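# Carry foam block from desk to recessed far-aisle shelf

## Task

Pick up the small foam block sitting on the desk and set it down on a shelf belonging to the shelving section at the aisle's far end that is set back deeper than the other sections. It must rest on the shelf surface itself, not on top of a carton. The robot must not tip over or be left leaning, or the task counts as failed.

## Robot and tools

ROBOT. A Hello Robot Stretch 4: one arm only, on an omni-wheel base. A lift carries the arm up and down a mast, and the arm telescopes forward. It ends in a wrist (yaw, pitch, roll) and a two-finger gripper. The robot is about 1.6 m tall, and the base rim lies within 0.23 m of the base origin. Loose objects may occasionally be nudged by outside disturbances.

FRAMES. Base frame: origin on the floor below the base centre, x ahead, y to the left, z up, in metres. hand_pose (a point between the open fingertips) is reported in this frame and may be slightly off. The odometry frame is the base frame where the scene began. base_odometry counts wheel rotation only, so slip shows up as travel. Its heading is in rad, left positive, from -3.142 to 3.142.

TOOL move. Send one action per call, always with blocking: false (true or omitted is refused). The call returns in about half a second while motion continues. An action holds base, joints or both, plus optional speeds, pace and contact_limits; or it is {"end_of_arm": "enable_torque"} by itself, which re-powers any wrist or gripper motor that cut out. A call with no action just reports state, images and the scene number.
- base: one relative command from the current base position (not a pose). translate_m: straight drive in metres, forward positive, -2 to 2. strafe_m: sideways in metres, left positive, -2 to 2. rotate_rad: spin in place, counter-clockwise positive, -3.2 to 3.2. Only translate_m and strafe_m may be combined (straight line to that offset, no turning).
- joints: absolute targets by name. lift_m 0 to 1.2 m; arm_m 0 to 0.55 m extension; wrist_yaw_rad -1.134 to 4.276 (0 ahead, positive left, 3.14 folded back, above 3.4 may hit the arm); wrist_pitch_rad -1.117 to 4.259 (0 level, 1.57 pointing down); wrist_roll_rad -1.117 to 4.259 (0 fingers level, positive clockwise as seen from behind); gripper_m -0.038 to 0.141, fingertip gap in metres, error up to 0.015 (at or below -0.02 the fingers press together). Done tolerances: ±0.004 for lift, arm, gripper; ±0.02 rad for wrist joints. Out-of-range joint targets are clipped and reported; other out-of-range values are refused; unknown keys make the call invalid.
- pace: "slow", "default", "fast" or "max". Base 0.1/0.3/0.4/0.6 m/s and 1/2/3/4 rad/s; lift 0.15/0.3/0.4/0.5 m/s; arm 0.1/0.4/0.6/0.7 m/s; wrist always 1.82 rad/s. With lift above 0.2 the base is slowed, down to 0.3 m/s and 1 rad/s at 1.2.
- speeds: per-joint top speed replacing pace (not gripper_m), capped at the max pace value.
- contact_limits: 0 (lightest) to 1, default 0.5, only for arm_m, lift_m, translate_m, strafe_m, rotate_rad, placed next to that same command. A base limit persists until the next base action. Even at 0 the arm needs roughly 15 to 40 N to stop; for a gentle press use 0 and aim 1 to 3 mm beyond contact. When lifting a load keep lift_m's limit at 0.15 or more for 1 kg, 0.3 or more for 2 kg.
A new move overrides only the parts it names; the rest keep going. A joint omitted after finishing may still press toward its old target. Actions end after about 14 s (time_out).

TOOL wait: seconds 0 to 10; returns early once all motion rests. wait(0) shows the running move in the line "earlier move".
TOOL stop: brakes all your running motions; braked motions report "stopped" and hold. It also re-brakes slack wheels; a "stop:" line says whether they hold.
TOOL zoom_image: camera (head_camera, head_left_camera, head_right_camera, wrist_camera) and region [x0, y0, x1, y1] in that image's pixels, top-left origin, at most 504 by 504.
TOOL finished_scene: scene = current scene number. Irreversible; the goal must hold afterwards with no help from the robot.
The cameras argument (move, wait, stop) lists images wanted: omitted, null or ["all"] gives all; [] gives none. The "pictures" line gives image order. Images may lag the state slightly.

RESULTS. "move" reads done or the worst status. base_status/joint_status: done, moving, off_target (resting short, maybe still pushing), contact_stop (held back, now slack), time_out (target dropped), limit_stop_at_own_body, limit_stop_at_tilt (lean over 6 degrees; lift, arm and wheels go slack), torque_fault (wrist or gripper motor limp until enable_torque). An uncommanded stop, a refusal, or such a stop blocking the request cancels the later move, wait and finished_scene calls in that same reply. on_its_own lists what happened uncommanded ("held at" = current target). lidar_m: 12 distances in metres, 30-degree sectors, 1st ahead, counter-clockwise (4th left, 7th behind, 10th right); "-" means nothing seen or closer than 0.25 m; sees from about 0.15 m height up, including table tops; misses glass, thin legs, much behind. wrist_depth_mm: 7x7 median depths, 100 to 2000 mm, "-" if unknown or under about 200 mm. turned_by_wheels vs turned_by_imu differing by over about 0.1 rad in one move means a bump or slip. base_tilt in degrees (forward, right positive, about 3 degrees bias). motor_effort in percent with peak in brackets; servo_current in mA with peak. Gripper reading and done do not prove a grasp; a servo_current rise after closing to 0.015 or above indicates a firm squeeze.

GRASPING. Command a gap more than 0.015 under the object's width; about 0.06 under resists tugs. Squeezing pulls the object toward the wrist. Fingers pressing on a surface below can jam.

AVOID. Self-collision: gripper over the base with lift under about 0.2 (0.45 pointing down); tilted up (pitch below -0.2) while rolled (roll below -0.4 or above 4); yaw plus pitch below about -1.1; with the wrist folded back, tilting or rolling. Tipping: over 1 kg held with arm above 0.2 while driving or turning, especially fast; hard steady pushes with the gripper high. Avoid drops, releasing moving items, slams and hard hits. Time spent thinking lets running motions continue.

CALIBRATION. Per-camera intrinsics and T_world_to_cam (base frame to camera, metres, OpenCV conventions) are given: head_camera pinhole 420x560, head_left_camera and head_right_camera fisheye 420x672, wrist_camera pinhole 616x392. Expect small errors, larger for the wrist camera at long arm reach.

Each tool is called after "Request:" as a command line: name --argument value for each argument, lists and objects as JSON in quotes; but a table of rows of numbers goes row by row, as --pt "numbers of a row", without its own name.

## Session

Request:
move --blocking false

Scene clock: 0.00 s.
base_odometry: x=+0.000 y=+0.000 heading=+0.000
turned_by_wheels: +0.000
turned_by_imu: +0.000
base_tilt: forward=+0.4 right=+1.5
lidar_m: 1.23 1.23 1.41 2.40 1.42 1.83 2.96 2.95 1.60 1.35 1.35 1.48
base_status: not commanded
joint_positions: lift_m=+0.140 arm_m=+0.002 wrist_yaw_rad=+3.046 wrist_pitch_rad=+0.002 wrist_roll_rad=+0.000 gripper_m=+0.056
joint_status: not commanded
measured_speeds: all 0
motor_effort: lift_m=+20 arm_m=-4 wheel_0=+0 wheel_1=+0 wheel_2=+0
servo_current: wrist_yaw_rad=33 wrist_pitch_rad=33 wrist_roll_rad=26 gripper_m=46
hand_pose: x=-0.1056 y=+0.1144 z=+0.3181 quat_wxyz=(+0.048, -0.001, +0.000, +0.999) (m; base frame)
wrist_depth_mm: 136 139 - - - - - / 114 140 - - - - - / 123 150 - - - - - / 137 192 - - - - - / - - - - - 1921 - / 1118 1138 196 1008 1078 1205 1205 / 798 723 831 152 759 866 854
pictures: head_camera, head_left_camera, head_right_camera, wrist_camera

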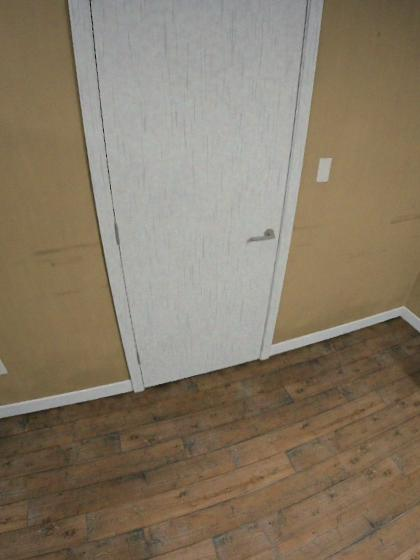

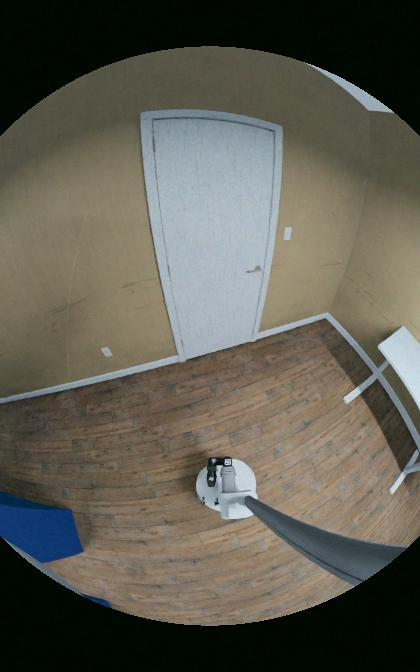

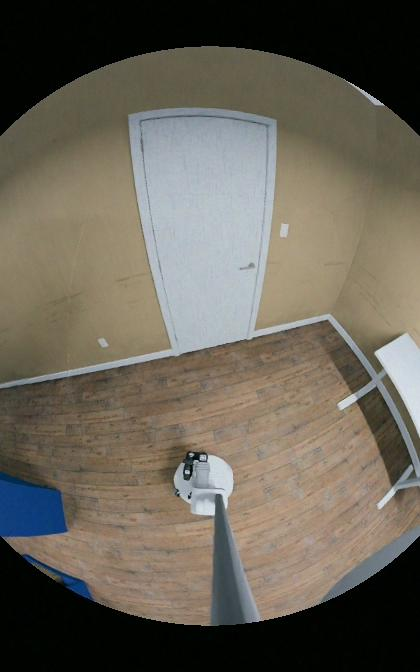

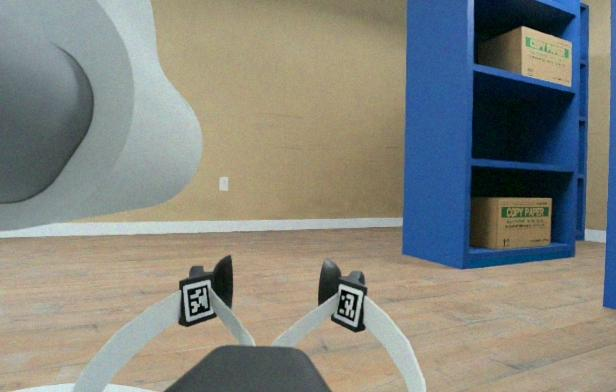

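Request:
move --base '{"rotate_rad": -1.57}' --blocking false --cameras '[]'

Request:
wait --seconds 4

Scene clock: 3.87 s.
move: moving
base_odometry: x=+0.000 y=+0.000 heading=-0.261
turned_by_wheels: -0.261
turned_by_imu: -0.258
base_tilt: forward=+0.4 right=+1.4
lidar_m: 1.31 1.22 1.30 1.75 1.42 1.50 2.01 2.94 3.04 1.42 1.32 1.91
base_status: rotate_rad moving
joint_positions: lift_m=+0.140 arm_m=+0.002 wrist_yaw_rad=+3.046 wrist_pitch_rad=+0.002 wrist_roll_rad=+0.000 gripper_m=+0.056
joint_status: not commanded
measured_speeds: translate_m=+0.001 strafe_m=-0.001 rotate_rad=-0.990 lift_m=+0.000 arm_m=+0.000 wrist_yaw_rad=+0.000 wrist_pitch_rad=+0.000 wrist_roll_rad=+0.000
motor_effort: lift_m=+20(20) arm_m=-4(4) wheel_0=+6(7) wheel_1=+7(7) wheel_2=+7(8)
servo_current: wrist_yaw_rad=39(46) wrist_pitch_rad=39(52) wrist_roll_rad=26(33) gripper_m=39(52)
hand_pose: x=-0.1056 y=+0.1144 z=+0.3181 quat_wxyz=(+0.048, -0.001, +0.000, +0.999) (m; base frame)
wrist_depth_mm: 135 140 - - - - - / 113 140 - - - - - / 123 150 - - - - - / 137 192 - - - - - / 1983 - - - - - - / 1118 1138 196 991 1098 1205 1098 / 798 715 831 153 750 866 854
pictures: none
No camera images: "cameras" was empty.

Scene clock: 5.43 s.
earlier move: done
base_odometry: x=+0.000 y=+0.000 heading=-1.570
turned_by_wheels: -1.309
turned_by_imu: -1.293
base_tilt: forward=+0.2 right=+1.4
lidar_m: 1.33 1.34 1.46 1.25 1.24 1.46 2.48 1.41 1.84 2.96 2.93 1.56
base_status: done
joint_positions: lift_m=+0.140 arm_m=+0.002 wrist_yaw_rad=+3.046 wrist_pitch_rad=+0.002 wrist_roll_rad=+0.000 gripper_m=+0.056
joint_status: not commanded
measured_speeds: all 0
motor_effort: lift_m=+20(20) arm_m=-4(4) wheel_0=+3(7) wheel_1=+0(9) wheel_2=+1(8)
servo_current: wrist_yaw_rad=39(46) wrist_pitch_rad=33(52) wrist_roll_rad=26(33) gripper_m=39(52)
hand_pose: x=-0.1056 y=+0.1144 z=+0.3181 quat_wxyz=(+0.048, -0.001, +0.000, +0.999) (m; base frame)
wrist_depth_mm: 136 140 - - - - - / 115 140 - - - - - / 121 153 - - - - - / 138 205 - - - - - / - - - - 1983 - - / 1098 1118 196 1008 1098 1182 1078 / 798 715 831 152 750 854 854
wait: 1.57 of 4 s (the move ended)
pictures: head_camera, head_left_camera, head_right_camera, wrist_camera

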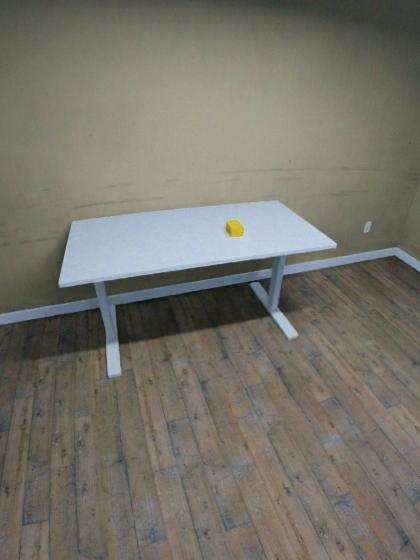

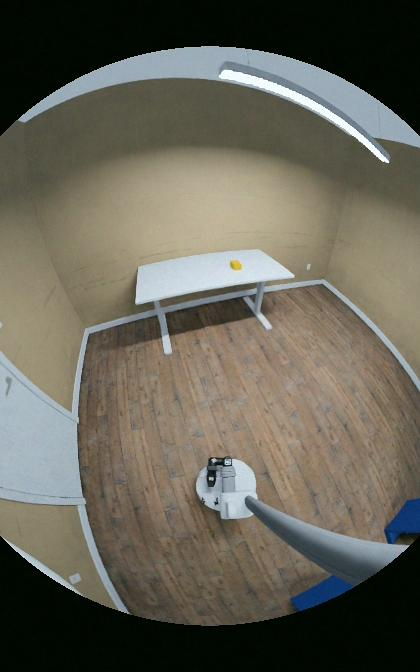

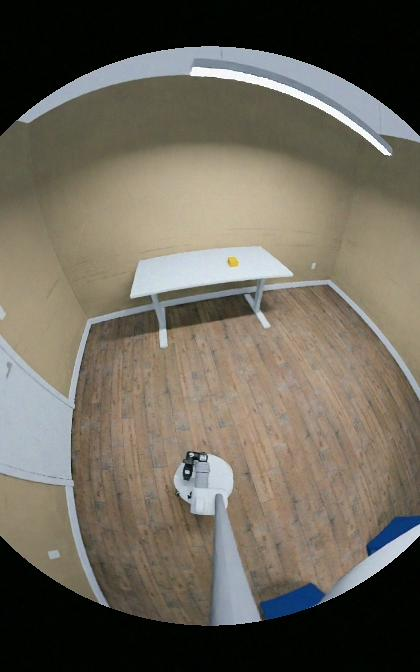

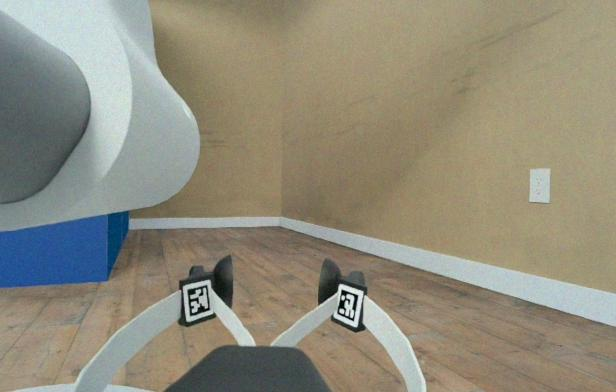

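Request:
move --joints '{"lift_m": 0.85, "wrist_yaw_rad": 0, "gripper_m": 0.13}' --base '{"translate_m": 0.7, "strafe_m": -0.22}' --blocking false --cameras '[]'

Request:
wait --seconds 8

Request:
move --joints '{"wrist_pitch_rad": 0.7}' --blocking false --cameras '[]'

Request:
wait --seconds 2

Request:
zoom_image --camera "head_camera" --region '[120, 180, 300, 380]'

Scene clock: 27.67 s.
move: moving
base_odometry: x=-0.010 y=-0.032 heading=-1.569
turned_by_wheels: +0.000
turned_by_imu: +0.000
base_tilt: forward=+0.4 right=+1.5
lidar_m: 1.29 1.32 1.48 1.26 1.23 1.46 2.53 1.47 1.85 2.94 2.92 1.55
base_status: translate_m moving; strafe_m moving
joint_positions: lift_m=+0.179 arm_m=+0.002 wrist_yaw_rad=+2.447 wrist_pitch_rad=+0.002 wrist_roll_rad=+0.000 gripper_m=+0.076
joint_status: lift_m moving; wrist_yaw_rad moving; gripper_m moving
measured_speeds: translate_m=+0.126 strafe_m=-0.039 rotate_rad=+0.005 lift_m=+0.149 arm_m=+0.000 wrist_yaw_rad=-1.812 wrist_pitch_rad=+0.000 wrist_roll_rad=+0.000
motor_effort: lift_m=+27(27) arm_m=-4(4) wheel_0=+7(9) wheel_1=+6(6) wheel_2=-9(9)
servo_current: wrist_yaw_rad=98(104) wrist_pitch_rad=46(52) wrist_roll_rad=26(39) gripper_m=98(104)
hand_pose: x=+0.0076 y=+0.2518 z=+0.3570 quat_wxyz=(+0.340, -0.001, +0.000, +0.940) (m; base frame)
wrist_depth_mm: - - - - - 1098 - / - - - - - 1118 - / - - - - - - - / - - - - - - - / - - 1983 - - - - / 1205 1205 198 1255 190 1138 - / 866 750 904 149 809 866 866
pictures: none
No camera images: "cameras" was empty.

Scene clock: 31.03 s.
earlier move: done
base_odometry: x=-0.219 y=-0.700 heading=-1.569
turned_by_wheels: +0.000
turned_by_imu: -0.002
base_tilt: forward=+0.3 right=+1.4
lidar_m: 0.73 0.72 0.89 1.62 1.65 1.92 2.03 2.02 2.31 2.53 2.53 0.87
base_status: done
joint_positions: lift_m=+0.850 arm_m=+0.002 wrist_yaw_rad=+0.003 wrist_pitch_rad=+0.002 wrist_roll_rad=+0.000 gripper_m=+0.130
joint_status: all done
measured_speeds: all 0
motor_effort: lift_m=+24(28) arm_m=-4(4) wheel_0=+1(9) wheel_1=+2(6) wheel_2=+0(10)
servo_current: wrist_yaw_rad=39(124) wrist_pitch_rad=39(52) wrist_roll_rad=33(39) gripper_m=46(104)
hand_pose: x=+0.4619 y=-0.0864 z=+1.0273 quat_wxyz=(+1.000, +0.000, +0.001, +0.002) (m; base frame)
wrist_depth_mm: - - - - - - - / - - - - - - - / - - - - - - - / - - - - - - - / - - - - - - - / - 188 171 - 195 - - / - - - - - - -
wait: 3.37 of 8 s (the move ended)
pictures: head_camera, head_left_camera, head_right_camera, wrist_camera
camera_calibration:
wrist_camera: T_world_to_cam=[[-0.0444966, -0.998062, 0.0434965, -0.133144], [-0.0246502, -0.0424295, -0.998795, 1.08679], [0.998705, -0.0455152, -0.0227145, -0.212245], [0, 0, 0, 1]] pos_world=[0.232835, -0.0964349, 1.08645]

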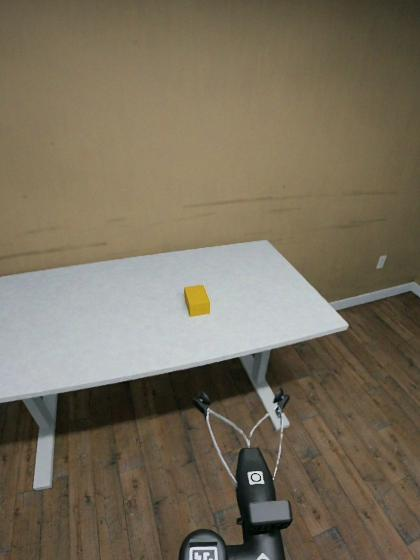

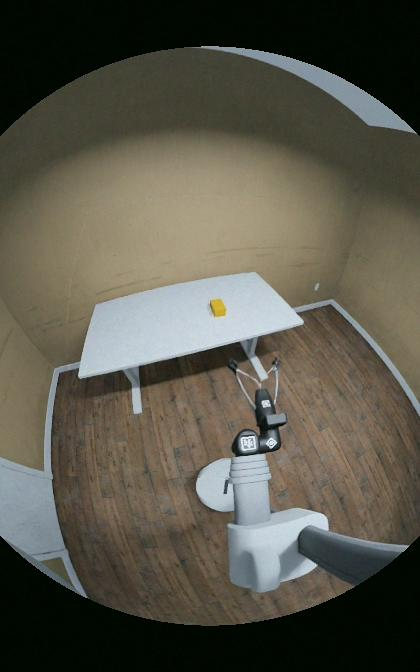

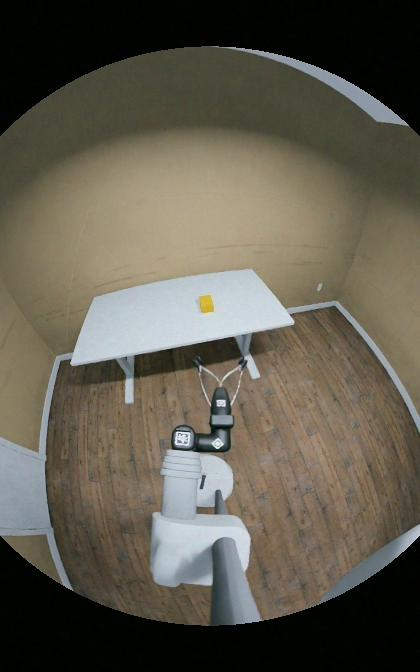

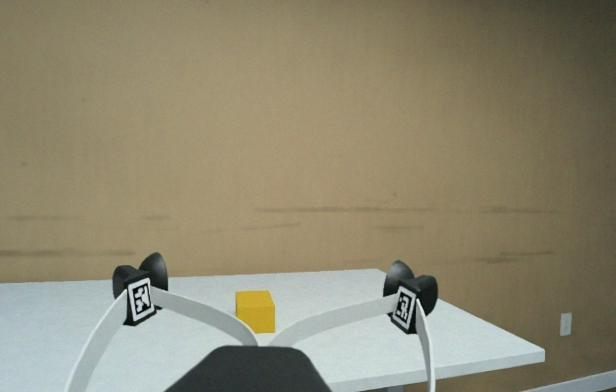

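Scene clock: 31.53 s.
move: moving
base_odometry: x=-0.219 y=-0.700 heading=-1.569
turned_by_wheels: +0.000
turned_by_imu: +0.000
base_tilt: forward=+0.3 right=+1.3
lidar_m: 0.73 0.72 0.84 1.63 1.63 1.90 2.03 2.02 2.33 2.54 2.51 0.88
base_status: not commanded
joint_positions: lift_m=+0.850 arm_m=+0.002 wrist_yaw_rad=+0.003 wrist_pitch_rad=+0.585 wrist_roll_rad=+0.000 gripper_m=+0.130
joint_status: wrist_pitch_rad moving
measured_speeds: translate_m=+0.000 strafe_m=+0.000 rotate_rad=+0.000 lift_m=+0.000 arm_m=+0.000 wrist_yaw_rad=+0.000 wrist_pitch_rad=+1.356 wrist_roll_rad=+0.000
motor_effort: lift_m=+24(24) arm_m=-4(4) wheel_0=+1(2) wheel_1=+2(2) wheel_2=+0(0)
servo_current: wrist_yaw_rad=39(46) wrist_pitch_rad=46(72) wrist_roll_rad=26(33) gripper_m=46(52)
hand_pose: x=+0.4139 y=-0.0866 z=+0.8686 quat_wxyz=(+0.958, +0.000, +0.288, +0.002) (m; base frame)
wrist_depth_mm: - - - - - - - / - - - - - - - / - - - - - - - / - - - - 1808 1921 1983 / 1430 1499 1576 1576 1618 1661 1661 / 1281 205 1205 1366 203 1336 1366 / 1118 1078 1138 - 1160 1160 1182
pictures: none
No camera images: "cameras" was empty.

Scene clock: 32.07 s.
earlier move: done
base_odometry: x=-0.219 y=-0.700 heading=-1.569
turned_by_wheels: +0.000
turned_by_imu: +0.000
base_tilt: forward=+0.3 right=+1.4
lidar_m: 0.72 0.74 0.85 1.63 1.67 1.94 2.02 2.03 2.33 2.56 2.54 0.88
base_status: not commanded
joint_positions: lift_m=+0.850 arm_m=+0.002 wrist_yaw_rad=+0.003 wrist_pitch_rad=+0.699 wrist_roll_rad=+0.000 gripper_m=+0.130
joint_status: all done
measured_speeds: all 0
motor_effort: lift_m=+24(24) arm_m=-4(4) wheel_0=+1(2) wheel_1=+2(2) wheel_2=+0(0)
servo_current: wrist_yaw_rad=33(46) wrist_pitch_rad=33(72) wrist_roll_rad=33(33) gripper_m=39(52)
hand_pose: x=+0.3942 y=-0.0867 z=+0.8422 quat_wxyz=(+0.940, -0.001, +0.342, +0.002) (m; base frame)
wrist_depth_mm: - - - - - - - / - - - - - - - / - - - - 1808 1921 1983 / 1464 1499 1537 1576 1618 1576 1661 / 1308 1336 1336 1366 1397 1366 1397 / 1138 204 1098 1205 203 1182 1205 / 1008 1008 1060 - 1060 1060 1078
wait: 0.53 of 2 s (the move ended)
pictures: head_camera, head_left_camera, head_right_camera, wrist_camera
camera_calibration:
wrist_camera: T_world_to_cam=[[-0.00541494, -0.997924, 0.0641679, -0.161137], [-0.660185, -0.0446293, -0.749776, 0.940849], [0.751083, -0.0464227, -0.658573, 0.48418], [0, 0, 0, 1]] pos_world=[0.256602, -0.096336, 1.03463]

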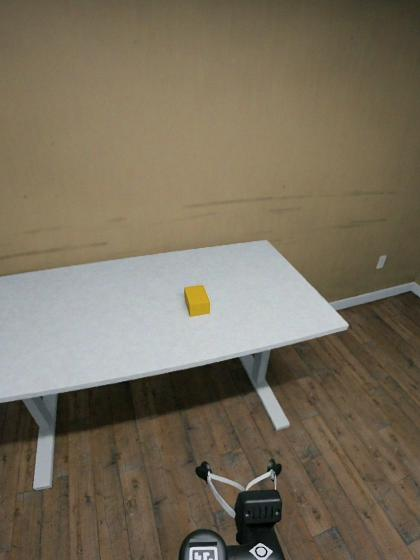

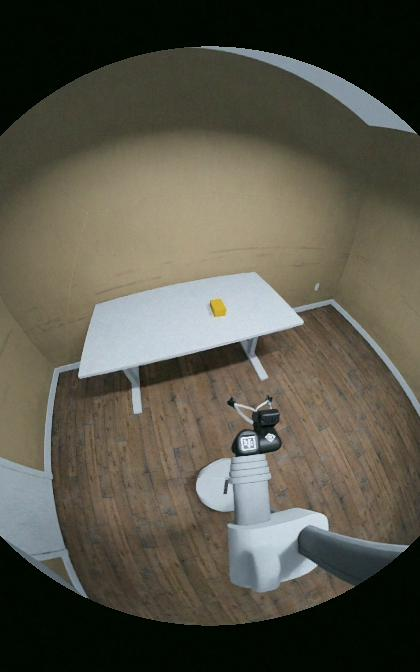

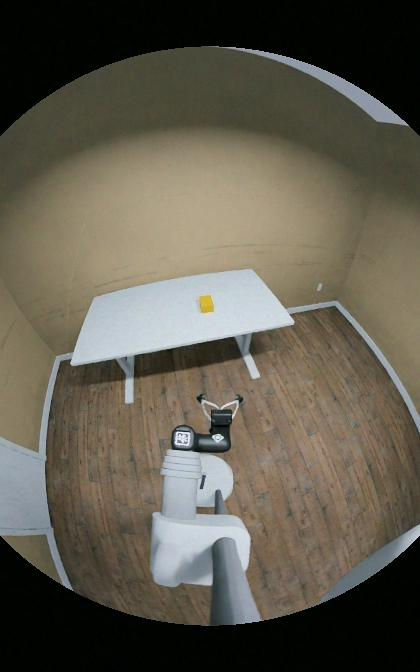

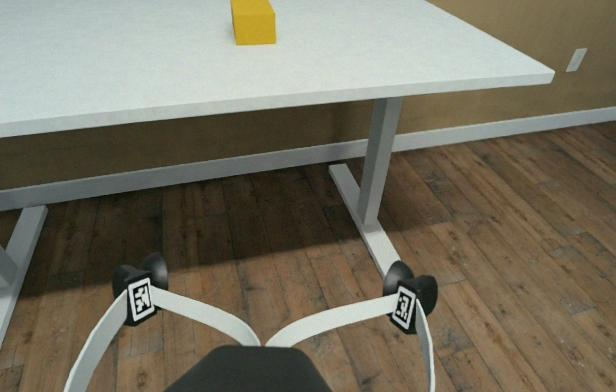

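Scaled by 2.520 from the camera's 420x560 image, which has a finer 1200x1600 frame.

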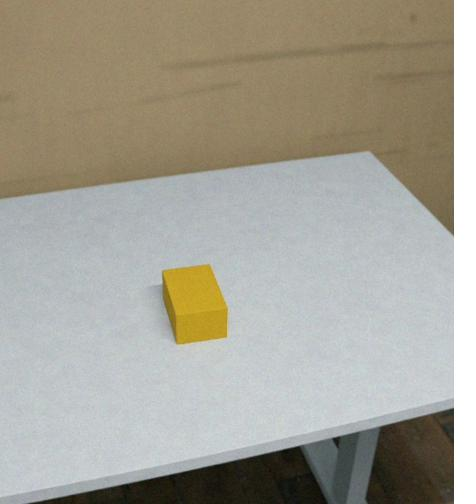

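Request:
move --base '{"rotate_rad": 0.2}' --blocking false --cameras '[]'

Request:
wait --seconds 3 --cameras '[]'

Request:
move --base '{"translate_m": 0.25, "strafe_m": -0.13}' --joints '{"lift_m": 0.95}' --blocking false --cameras '[]'

Request:
wait --seconds 4 --cameras '[]'

Request:
move --joints '{"arm_m": 0.25}' --blocking false --cameras '[]'

Request:
wait --seconds 3

Scene clock: 49.43 s.
move: moving
base_odometry: x=-0.219 y=-0.700 heading=-1.384
turned_by_wheels: +0.185
turned_by_imu: +0.182
base_tilt: forward=+0.4 right=+1.5
lidar_m: 0.74 0.75 0.99 1.62 1.68 2.19 2.03 2.19 2.71 2.53 2.45 0.78
base_status: rotate_rad moving
joint_positions: lift_m=+0.850 arm_m=+0.002 wrist_yaw_rad=+0.003 wrist_pitch_rad=+0.699 wrist_roll_rad=+0.000 gripper_m=+0.130
joint_status: not commanded
measured_speeds: translate_m=-0.001 strafe_m=+0.001 rotate_rad=+0.274 lift_m=+0.000 arm_m=+0.000 wrist_yaw_rad=+0.000 wrist_pitch_rad=+0.000 wrist_roll_rad=+0.000
motor_effort: lift_m=+24(24) arm_m=-4(4) wheel_0=-2(7) wheel_1=-2(6) wheel_2=-2(7)
servo_current: wrist_yaw_rad=26(46) wrist_pitch_rad=46(52) wrist_roll_rad=33(39) gripper_m=46(52)
hand_pose: x=+0.3942 y=-0.0867 z=+0.8422 quat_wxyz=(+0.939, -0.001, +0.343, +0.002) (m; base frame)
wrist_depth_mm: - - - - - - - / - - - - - - - / - - - - - 1098 - / 1499 1537 1576 1576 1618 1618 1661 / 1308 1308 1336 1366 1397 1397 1366 / 1138 205 1118 1182 202 1182 1205 / 1008 1008 1060 - 1078 1042 1078
pictures: none
No camera images: "cameras" was empty.

Scene clock: 49.87 s.
earlier move: done
base_odometry: x=-0.219 y=-0.700 heading=-1.369
turned_by_wheels: +0.015
turned_by_imu: +0.015
base_tilt: forward=+0.4 right=+1.3
lidar_m: 0.73 0.75 0.97 1.64 1.70 2.20 2.04 2.16 2.72 2.54 2.40 0.80
base_status: done
joint_positions: lift_m=+0.850 arm_m=+0.002 wrist_yaw_rad=+0.003 wrist_pitch_rad=+0.699 wrist_roll_rad=+0.000 gripper_m=+0.130
joint_status: not commanded
measured_speeds: all 0
motor_effort: lift_m=+24(24) arm_m=-4(4) wheel_0=-2(7) wheel_1=+1(6) wheel_2=+1(7)
servo_current: wrist_yaw_rad=39(46) wrist_pitch_rad=46(52) wrist_roll_rad=33(39) gripper_m=46(52)
hand_pose: x=+0.3942 y=-0.0867 z=+0.8422 quat_wxyz=(+0.939, -0.001, +0.343, +0.002) (m; base frame)
wrist_depth_mm: - - - - - - - / - - - - - - - / - - - - - - - / 1499 1576 1576 1618 1618 1618 1618 / 1308 1336 1336 1336 1397 1397 1397 / 1138 205 1098 1205 202 1205 1205 / 1025 991 1042 - 1078 1042 1078
wait: 0.43 of 3 s (the move ended)
pictures: none
No camera images: "cameras" was empty.

Scene clock: 50.37 s.
move: moving
base_odometry: x=-0.229 y=-0.735 heading=-1.369
turned_by_wheels: +0.000
turned_by_imu: +0.000
base_tilt: forward=+0.5 right=+1.4
lidar_m: 0.68 0.71 0.97 1.66 1.72 2.24 2.07 2.19 2.68 2.51 2.36 0.78
base_status: translate_m moving; strafe_m moving
joint_positions: lift_m=+0.889 arm_m=+0.002 wrist_yaw_rad=+0.003 wrist_pitch_rad=+0.699 wrist_roll_rad=+0.000 gripper_m=+0.130
joint_status: lift_m moving
measured_speeds: translate_m=+0.124 strafe_m=-0.066 rotate_rad=+0.002 lift_m=+0.149 arm_m=+0.000 wrist_yaw_rad=+0.000 wrist_pitch_rad=+0.000 wrist_roll_rad=+0.000
motor_effort: lift_m=+26(27) arm_m=-4(4) wheel_0=+9(9) wheel_1=+4(4) wheel_2=-9(10)
servo_current: wrist_yaw_rad=33(39) wrist_pitch_rad=39(52) wrist_roll_rad=26(26) gripper_m=46(52)
hand_pose: x=+0.3942 y=-0.0867 z=+0.8814 quat_wxyz=(+0.939, -0.001, +0.343, +0.002) (m; base frame)
wrist_depth_mm: - - - - - - - / - - - - - - - / - - - - - - - / 1537 1576 1576 1576 1618 1708 1708 / 1308 1366 1397 1397 1397 1464 1430 / 1182 205 1138 1255 202 1255 1255 / 1042 1042 1098 - 1118 1078 1118
pictures: none
No camera images: "cameras" was empty.

Scene clock: 52.17 s.
earlier move: done
base_odometry: x=-0.296 y=-0.971 heading=-1.369
turned_by_wheels: +0.000
turned_by_imu: +0.000
base_tilt: forward=+0.1 right=+1.4
lidar_m: 0.49 0.51 0.70 1.77 1.84 2.41 2.27 2.32 2.58 2.39 0.78 0.55
base_status: done
joint_positions: lift_m=+0.950 arm_m=+0.002 wrist_yaw_rad=+0.003 wrist_pitch_rad=+0.699 wrist_roll_rad=+0.000 gripper_m=+0.130
joint_status: all done
measured_speeds: all 0
motor_effort: lift_m=+24(27) arm_m=-4(4) wheel_0=+1(9) wheel_1=+4(5) wheel_2=+1(11)
servo_current: wrist_yaw_rad=52(52) wrist_pitch_rad=46(52) wrist_roll_rad=26(33) gripper_m=52(52)
hand_pose: x=+0.3942 y=-0.0867 z=+0.9422 quat_wxyz=(+0.939, -0.001, +0.343, +0.002) (m; base frame)
wrist_depth_mm: - - - - - - - / - - - - - - - / - - - 591 - - - / - - - - - - - / - - - - - - - / 1205 195 1205 1308 202 1336 1336 / 1118 1098 1182 - 1182 1160 1182
wait: 1.80 of 4 s (the move ended)
pictures: none
No camera images: "cameras" was empty.

Scene clock: 52.67 s.
move: moving
base_odometry: x=-0.296 y=-0.971 heading=-1.369
turned_by_wheels: +0.000
turned_by_imu: +0.000
base_tilt: forward=+0.5 right=+1.5
lidar_m: 0.50 0.52 0.68 1.78 1.84 2.43 2.25 2.34 2.56 2.38 0.79 0.54
base_status: not commanded
joint_positions: lift_m=+0.950 arm_m=+0.054 wrist_yaw_rad=+0.003 wrist_pitch_rad=+0.699 wrist_roll_rad=+0.000 gripper_m=+0.130
joint_status: arm_m moving
measured_speeds: translate_m=+0.000 strafe_m=+0.000 rotate_rad=+0.000 lift_m=+0.000 arm_m=+0.198 wrist_yaw_rad=+0.000 wrist_pitch_rad=+0.000 wrist_roll_rad=+0.000
motor_effort: lift_m=+24(24) arm_m=+8(9) wheel_0=+1(1) wheel_1=+4(4) wheel_2=+1(2)
servo_current: wrist_yaw_rad=39(52) wrist_pitch_rad=52(52) wrist_roll_rad=33(33) gripper_m=39(52)
hand_pose: x=+0.4464 y=-0.0867 z=+0.9422 quat_wxyz=(+0.939, -0.001, +0.343, +0.002) (m; base frame)
wrist_depth_mm: - - - - - - - / - - - - - - - / - - - 559 - - - / - - - - - - - / - - - - - - - / - 191 177 - 200 1281 1281 / 1098 1098 1160 - 1160 1160 1182
pictures: none
No camera images: "cameras" was empty.

Scene clock: 54.03 s.
earlier move: done
base_odometry: x=-0.296 y=-0.971 heading=-1.369
turned_by_wheels: +0.000
turned_by_imu: +0.000
base_tilt: forward=+0.3 right=+1.3
lidar_m: 0.50 0.50 0.69 1.80 1.86 2.42 2.26 2.34 2.58 2.38 0.81 0.54
base_status: not commanded
joint_positions: lift_m=+0.950 arm_m=+0.250 wrist_yaw_rad=+0.003 wrist_pitch_rad=+0.699 wrist_roll_rad=+0.000 gripper_m=+0.130
joint_status: all done
measured_speeds: all 0
motor_effort: lift_m=+24(24) arm_m=+6(9) wheel_0=+1(1) wheel_1=+3(4) wheel_2=+1(2)
servo_current: wrist_yaw_rad=33(52) wrist_pitch_rad=33(52) wrist_roll_rad=33(33) gripper_m=46(52)
hand_pose: x=+0.6416 y=-0.0867 z=+0.9422 quat_wxyz=(+0.939, -0.001, +0.343, +0.002) (m; base frame)
wrist_depth_mm: - - - - - - - / - - - - - - - / - - - - - - - / - - - 445 - - - / - - 399 399 - - - / - 188 177 178 195 - - / - - - - - - -
wait: 1.37 of 3 s (the move ended)
pictures: head_camera, head_left_camera, head_right_camera, wrist_camera
camera_calibration:
wrist_camera: T_world_to_cam=[[-0.00561741, -0.99792, 0.0642221, -0.166172], [-0.660355, -0.0445261, -0.749632, 1.17916], [0.750933, -0.0466204, -0.658731, 0.364381], [0, 0, 0, 1]] pos_world=[0.504102, -0.0963356, 1.13463]

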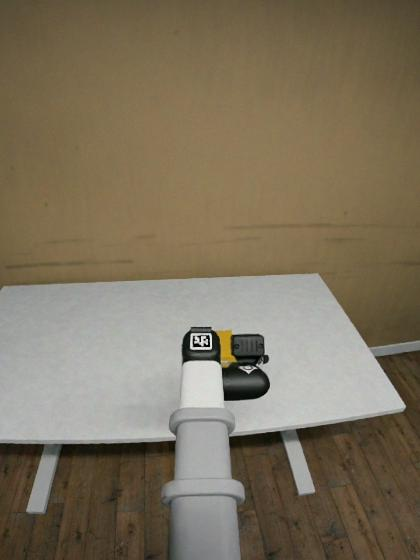

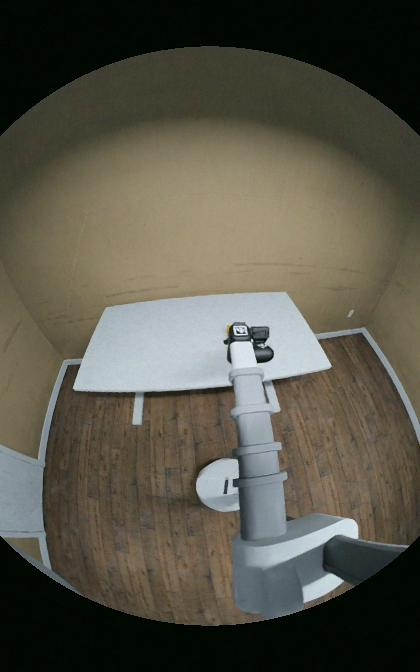

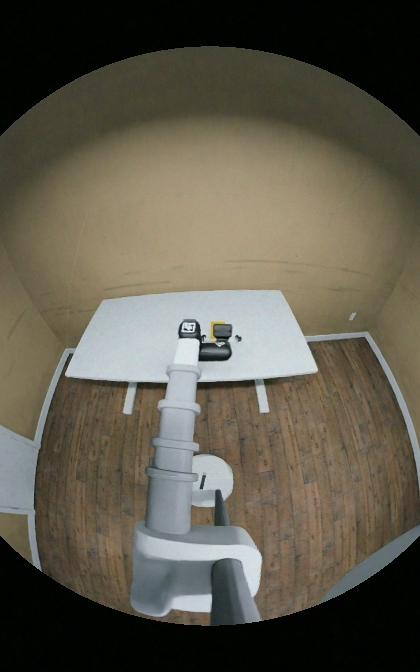

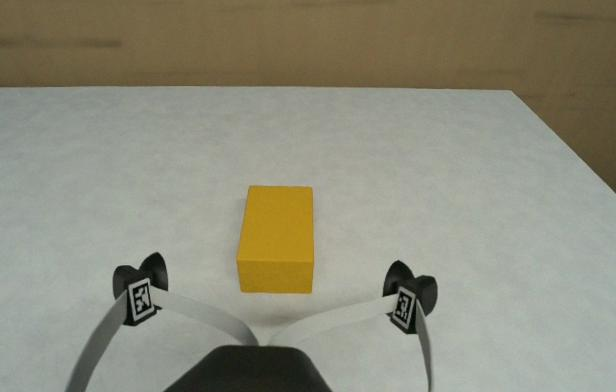

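Request:
move --joints '{"arm_m": 0.415}' --blocking false --cameras '[]'

Request:
wait --seconds 3 --cameras '[]'

Request:
move --joints '{"lift_m": 0.805}' --contact_limits '{"lift_m": 0.2}' --pace "slow" --blocking false --cameras '[]'

Request:
wait --seconds 4

Scene clock: 64.60 s.
move: moving
base_odometry: x=-0.296 y=-0.971 heading=-1.369
turned_by_wheels: +0.000
turned_by_imu: -0.001
base_tilt: forward=+0.6 right=+1.4
lidar_m: 0.50 0.52 0.68 1.80 1.84 2.40 2.28 2.35 2.56 2.38 0.76 0.53
base_status: not commanded
joint_positions: lift_m=+0.950 arm_m=+0.302 wrist_yaw_rad=+0.003 wrist_pitch_rad=+0.699 wrist_roll_rad=+0.000 gripper_m=+0.130
joint_status: arm_m moving
measured_speeds: translate_m=+0.000 strafe_m=+0.000 rotate_rad=+0.000 lift_m=+0.000 arm_m=+0.198 wrist_yaw_rad=+0.000 wrist_pitch_rad=+0.000 wrist_roll_rad=+0.000
motor_effort: lift_m=+24(24) arm_m=+5(8) wheel_0=+1(1) wheel_1=+4(4) wheel_2=+1(2)
servo_current: wrist_yaw_rad=39(46) wrist_pitch_rad=33(52) wrist_roll_rad=26(33) gripper_m=46(52)
hand_pose: x=+0.6941 y=-0.0867 z=+0.9422 quat_wxyz=(+0.939, -0.001, +0.343, +0.001) (m; base frame)
wrist_depth_mm: - - - - - - - / - - - - - - - / - - - - - - - / - - - - - - - / - - 389 392 - - - / - 188 182 359 196 - - / - - - - - - -
pictures: none
No camera images: "cameras" was empty.

Scene clock: 65.67 s.
earlier move: done
base_odometry: x=-0.296 y=-0.971 heading=-1.369
turned_by_wheels: +0.000
turned_by_imu: +0.000
base_tilt: forward=+0.3 right=+1.4
lidar_m: 0.50 0.53 0.69 1.77 1.86 2.42 2.27 2.35 2.55 2.39 0.77 0.53
base_status: not commanded
joint_positions: lift_m=+0.950 arm_m=+0.415 wrist_yaw_rad=+0.003 wrist_pitch_rad=+0.699 wrist_roll_rad=+0.000 gripper_m=+0.130
joint_status: all done
measured_speeds: all 0
motor_effort: lift_m=+24(24) arm_m=+6(9) wheel_0=+1(1) wheel_1=+3(4) wheel_2=+1(2)
servo_current: wrist_yaw_rad=33(46) wrist_pitch_rad=39(59) wrist_roll_rad=26(33) gripper_m=59(59)
hand_pose: x=+0.8066 y=-0.0867 z=+0.9422 quat_wxyz=(+0.939, -0.001, +0.343, +0.001) (m; base frame)
wrist_depth_mm: - - - - - - - / - - - - - - - / - - - - - - - / - - - - - - - / - - - - - - - / - 188 177 332 195 - - / - - - - - - -
wait: 1.07 of 3 s (the move ended)
pictures: none
No camera images: "cameras" was empty.

Scene clock: 66.17 s.
move: moving
base_odometry: x=-0.296 y=-0.971 heading=-1.369
turned_by_wheels: +0.000
turned_by_imu: +0.000
base_tilt: forward=+0.3 right=+1.3
lidar_m: 0.48 0.51 0.69 1.79 1.83 2.42 2.28 2.36 2.55 2.39 0.80 0.53
base_status: not commanded
joint_positions: lift_m=+0.924 arm_m=+0.415 wrist_yaw_rad=+0.003 wrist_pitch_rad=+0.699 wrist_roll_rad=+0.000 gripper_m=+0.130
joint_status: lift_m moving
measured_speeds: translate_m=+0.000 strafe_m=+0.000 rotate_rad=+0.000 lift_m=-0.099 arm_m=+0.000 wrist_yaw_rad=+0.000 wrist_pitch_rad=+0.000 wrist_roll_rad=+0.000
motor_effort: lift_m=+12(22) arm_m=+6(6) wheel_0=+1(1) wheel_1=+3(4) wheel_2=+1(1)
servo_current: wrist_yaw_rad=39(39) wrist_pitch_rad=46(52) wrist_roll_rad=33(33) gripper_m=46(52)
contact_limits: lift_m 0.2
hand_pose: x=+0.8066 y=-0.0867 z=+0.9169 quat_wxyz=(+0.939, -0.001, +0.343, +0.001) (m; base frame)
wrist_depth_mm: - - - - - - - / - - - - - - - / - - - - - - - / - - - - - - - / - - - - - - - / - 187 182 317 196 - - / - - - - - - -
pictures: none
No camera images: "cameras" was empty.

Scene clock: 67.67 s.
earlier move: done
base_odometry: x=-0.296 y=-0.971 heading=-1.369
turned_by_wheels: +0.000
turned_by_imu: +0.000
base_tilt: forward=+0.3 right=+1.5
lidar_m: 0.48 0.50 0.68 1.79 1.84 2.41 2.26 2.35 2.56 2.38 0.79 0.54
base_status: not commanded
joint_positions: lift_m=+0.806 arm_m=+0.415 wrist_yaw_rad=+0.003 wrist_pitch_rad=+0.699 wrist_roll_rad=+0.000 gripper_m=+0.130
joint_status: all done
measured_speeds: all 0
motor_effort: lift_m=+11(22) arm_m=+6(7) wheel_0=+1(1) wheel_1=+3(4) wheel_2=+1(2)
servo_current: wrist_yaw_rad=26(46) wrist_pitch_rad=39(52) wrist_roll_rad=33(33) gripper_m=46(59)
contact_limits: lift_m 0.2
hand_pose: x=+0.8066 y=-0.0867 z=+0.7982 quat_wxyz=(+0.939, -0.001, +0.343, +0.001) (m; base frame)
wrist_depth_mm: - - - - - - - / - - - - - - - / - - - - - - - / - - 239 242 - - - / - - 211 213 - - - / - 180 183 184 196 - - / - 167 167 - - - -
wait: 1.50 of 4 s (the move ended)
pictures: head_camera, head_left_camera, head_right_camera, wrist_camera
camera_calibration:
wrist_camera: T_world_to_cam=[[-0.00568299, -0.997924, 0.0641469, -0.155886], [-0.660356, -0.0444264, -0.749638, 1.18026], [0.750931, -0.04662, -0.658733, 0.145688], [0, 0, 0, 1]] pos_world=[0.669102, -0.0963355, 0.990734]

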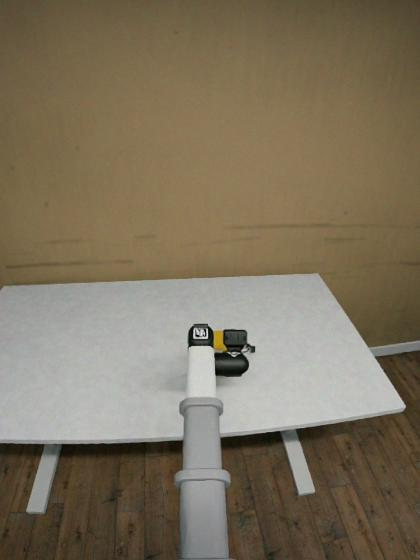

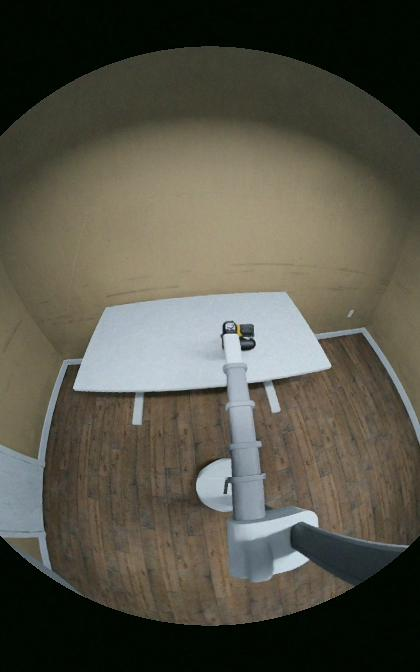

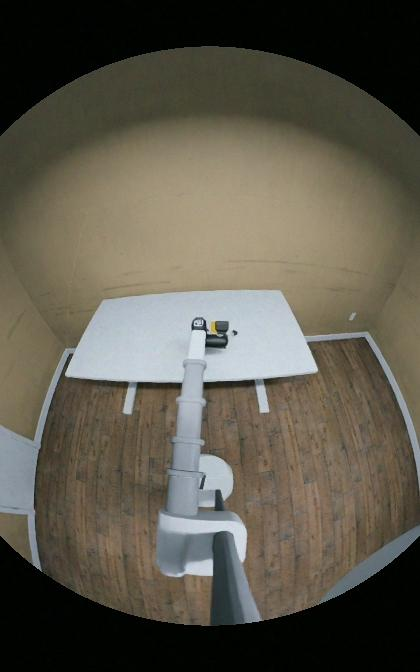

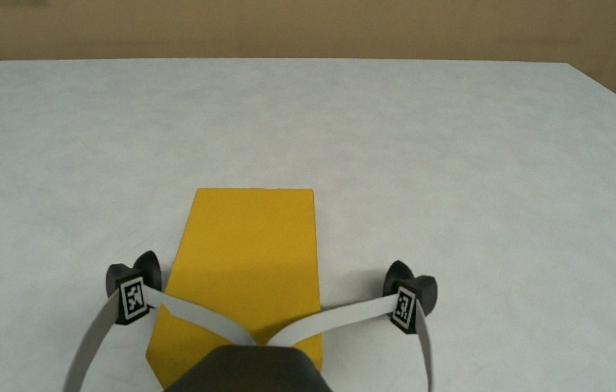

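Request:
move --joints '{"lift_m": 0.794}' --contact_limits '{"lift_m": 0.1}' --pace "slow" --blocking false --cameras '[]'

Request:
wait --seconds 1 --cameras '[]'

Request:
move --joints '{"gripper_m": 0.03}' --blocking false --cameras '[]'

Request:
wait --seconds 3

Scene clock: 77.73 s.
move: moving
base_odometry: x=-0.296 y=-0.971 heading=-1.369
turned_by_wheels: +0.000
turned_by_imu: -0.001
base_tilt: forward=+0.4 right=+1.4
lidar_m: 0.49 0.51 0.67 1.78 1.86 2.40 2.28 2.33 2.56 2.38 0.79 0.53
base_status: not commanded
joint_positions: lift_m=+0.795 arm_m=+0.415 wrist_yaw_rad=+0.003 wrist_pitch_rad=+0.697 wrist_roll_rad=+0.000 gripper_m=+0.130
joint_status: lift_m moving
measured_speeds: translate_m=+0.000 strafe_m=+0.000 rotate_rad=+0.000 lift_m=+0.000 arm_m=+0.000 wrist_yaw_rad=+0.000 wrist_pitch_rad=-0.001 wrist_roll_rad=+0.000
motor_effort: lift_m=+7(12) arm_m=+6(6) wheel_0=+1(1) wheel_1=+3(4) wheel_2=+1(1)
servo_current: wrist_yaw_rad=33(39) wrist_pitch_rad=46(52) wrist_roll_rad=33(33) gripper_m=39(52)
contact_limits: lift_m 0.1
hand_pose: x=+0.8072 y=-0.0867 z=+0.7882 quat_wxyz=(+0.940, +0.000, +0.341, +0.001) (m; base frame)
wrist_depth_mm: - - - - - - - / - - - - - - - / - - - - - - - / - - 232 236 - - - / - - 203 200 - - - / - 177 174 173 196 - - / - 161 158 - - - -
pictures: none
No camera images: "cameras" was empty.

Scene clock: 78.00 s.
earlier move: done
base_odometry: x=-0.296 y=-0.971 heading=-1.369
turned_by_wheels: +0.000
turned_by_imu: +0.000
base_tilt: forward=+0.2 right=+1.2
lidar_m: 0.48 0.51 0.68 1.78 1.86 2.42 2.26 2.35 2.56 2.37 0.79 0.52
base_status: not commanded
joint_positions: lift_m=+0.795 arm_m=+0.415 wrist_yaw_rad=+0.003 wrist_pitch_rad=+0.697 wrist_roll_rad=+0.000 gripper_m=+0.130
joint_status: all done
measured_speeds: all 0
motor_effort: lift_m=+7(12) arm_m=+6(6) wheel_0=+1(1) wheel_1=+3(4) wheel_2=+1(1)
servo_current: wrist_yaw_rad=39(39) wrist_pitch_rad=33(52) wrist_roll_rad=26(33) gripper_m=33(52)
contact_limits: lift_m 0.1
hand_pose: x=+0.8072 y=-0.0867 z=+0.7882 quat_wxyz=(+0.940, +0.000, +0.341, +0.001) (m; base frame)
wrist_depth_mm: - - - - - - - / - - - - - - - / - - - - - - - / - - 232 236 - - - / - - 203 198 - - - / - 177 174 173 195 - - / - 162 158 - - - -
wait: 0.27 of 1 s (the move ended)
pictures: none
No camera images: "cameras" was empty.

Scene clock: 78.50 s.
move: moving
base_odometry: x=-0.296 y=-0.971 heading=-1.369
turned_by_wheels: +0.000
turned_by_imu: +0.000
base_tilt: forward=+0.3 right=+1.4
lidar_m: 0.48 0.52 0.68 1.79 1.84 2.43 2.28 2.34 2.57 2.38 0.77 0.54
base_status: not commanded
joint_positions: lift_m=+0.795 arm_m=+0.415 wrist_yaw_rad=+0.003 wrist_pitch_rad=+0.696 wrist_roll_rad=+0.000 gripper_m=+0.116
joint_status: gripper_m moving
measured_speeds: translate_m=+0.000 strafe_m=+0.000 rotate_rad=+0.000 lift_m=+0.000 arm_m=+0.000 wrist_yaw_rad=+0.000 wrist_pitch_rad=-0.001 wrist_roll_rad=+0.000
motor_effort: lift_m=+7(7) arm_m=+6(7) wheel_0=+1(1) wheel_1=+4(4) wheel_2=+1(2)
servo_current: wrist_yaw_rad=33(46) wrist_pitch_rad=52(52) wrist_roll_rad=33(33) gripper_m=111(111)
contact_limits: lift_m 0.1
hand_pose: x=+0.8072 y=-0.0867 z=+0.7882 quat_wxyz=(+0.940, +0.000, +0.341, +0.001) (m; base frame)
wrist_depth_mm: - - - - - - - / - - - - - - - / - - - - - - - / - - 234 236 - - - / - - 206 206 - - - / - 182 177 178 192 - - / - 161 159 - - - -
pictures: none
No camera images: "cameras" was empty.

Scene clock: 79.90 s.
earlier move: done
base_odometry: x=-0.296 y=-0.971 heading=-1.369
turned_by_wheels: +0.000
turned_by_imu: +0.000
base_tilt: forward=+0.4 right=+1.4
lidar_m: 0.50 0.50 0.67 1.77 1.86 2.41 2.27 2.34 2.54 2.38 0.77 0.53
base_status: not commanded
joint_positions: lift_m=+0.795 arm_m=+0.415 wrist_yaw_rad=+0.003 wrist_pitch_rad=+0.697 wrist_roll_rad=+0.000 gripper_m=+0.031
joint_status: all done
measured_speeds: all 0
motor_effort: lift_m=+12(12) arm_m=+5(7) wheel_0=+3(3) wheel_1=+4(4) wheel_2=+4(4)
servo_current: wrist_yaw_rad=39(46) wrist_pitch_rad=52(52) wrist_roll_rad=20(39) gripper_m=104(241)
contact_limits: lift_m 0.1
hand_pose: x=+0.8071 y=-0.0867 z=+0.7876 quat_wxyz=(+0.940, +0.000, +0.342, +0.001) (m; base frame)
wrist_depth_mm: - - - - - - - / - - - - - - - / - - - - - - - / - - 219 220 - - - / - - 193 195 - - - / - 177 169 169 183 - - / - - 148 151 - - -
wait: 1.40 of 3 s (the move ended)
pictures: head_camera, head_left_camera, head_right_camera, wrist_camera
camera_calibration:
wrist_camera: T_world_to_cam=[[-0.00602563, -0.997929, 0.064049, -0.154855], [-0.658765, -0.044226, -0.751048, 1.17234], [0.752325, -0.0467188, -0.657134, 0.135931], [0, 0, 0, 1]] pos_world=[0.669102, -0.0963351, 0.97973]

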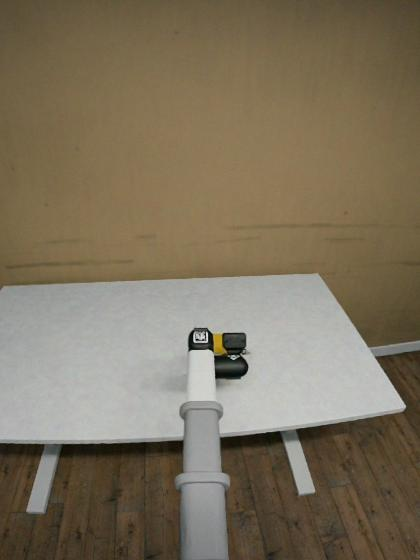

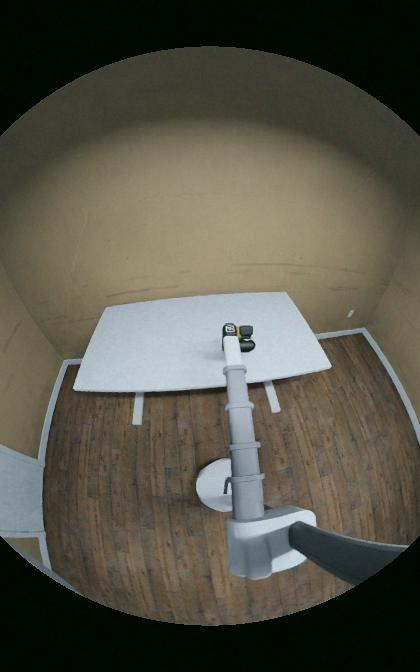

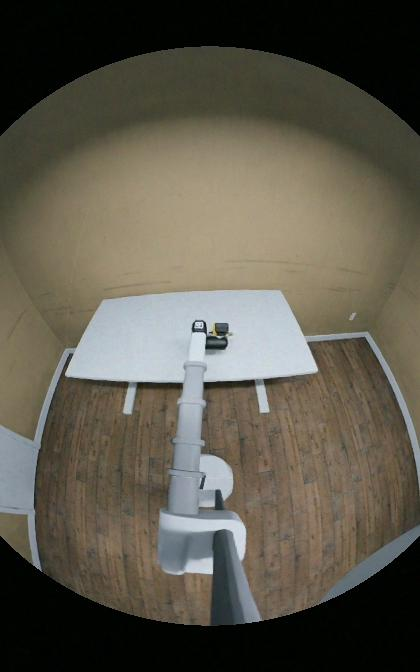

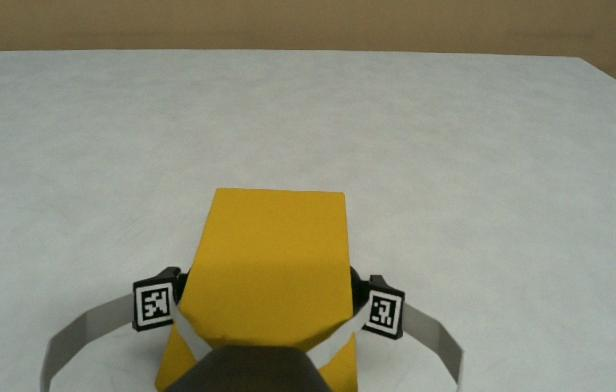

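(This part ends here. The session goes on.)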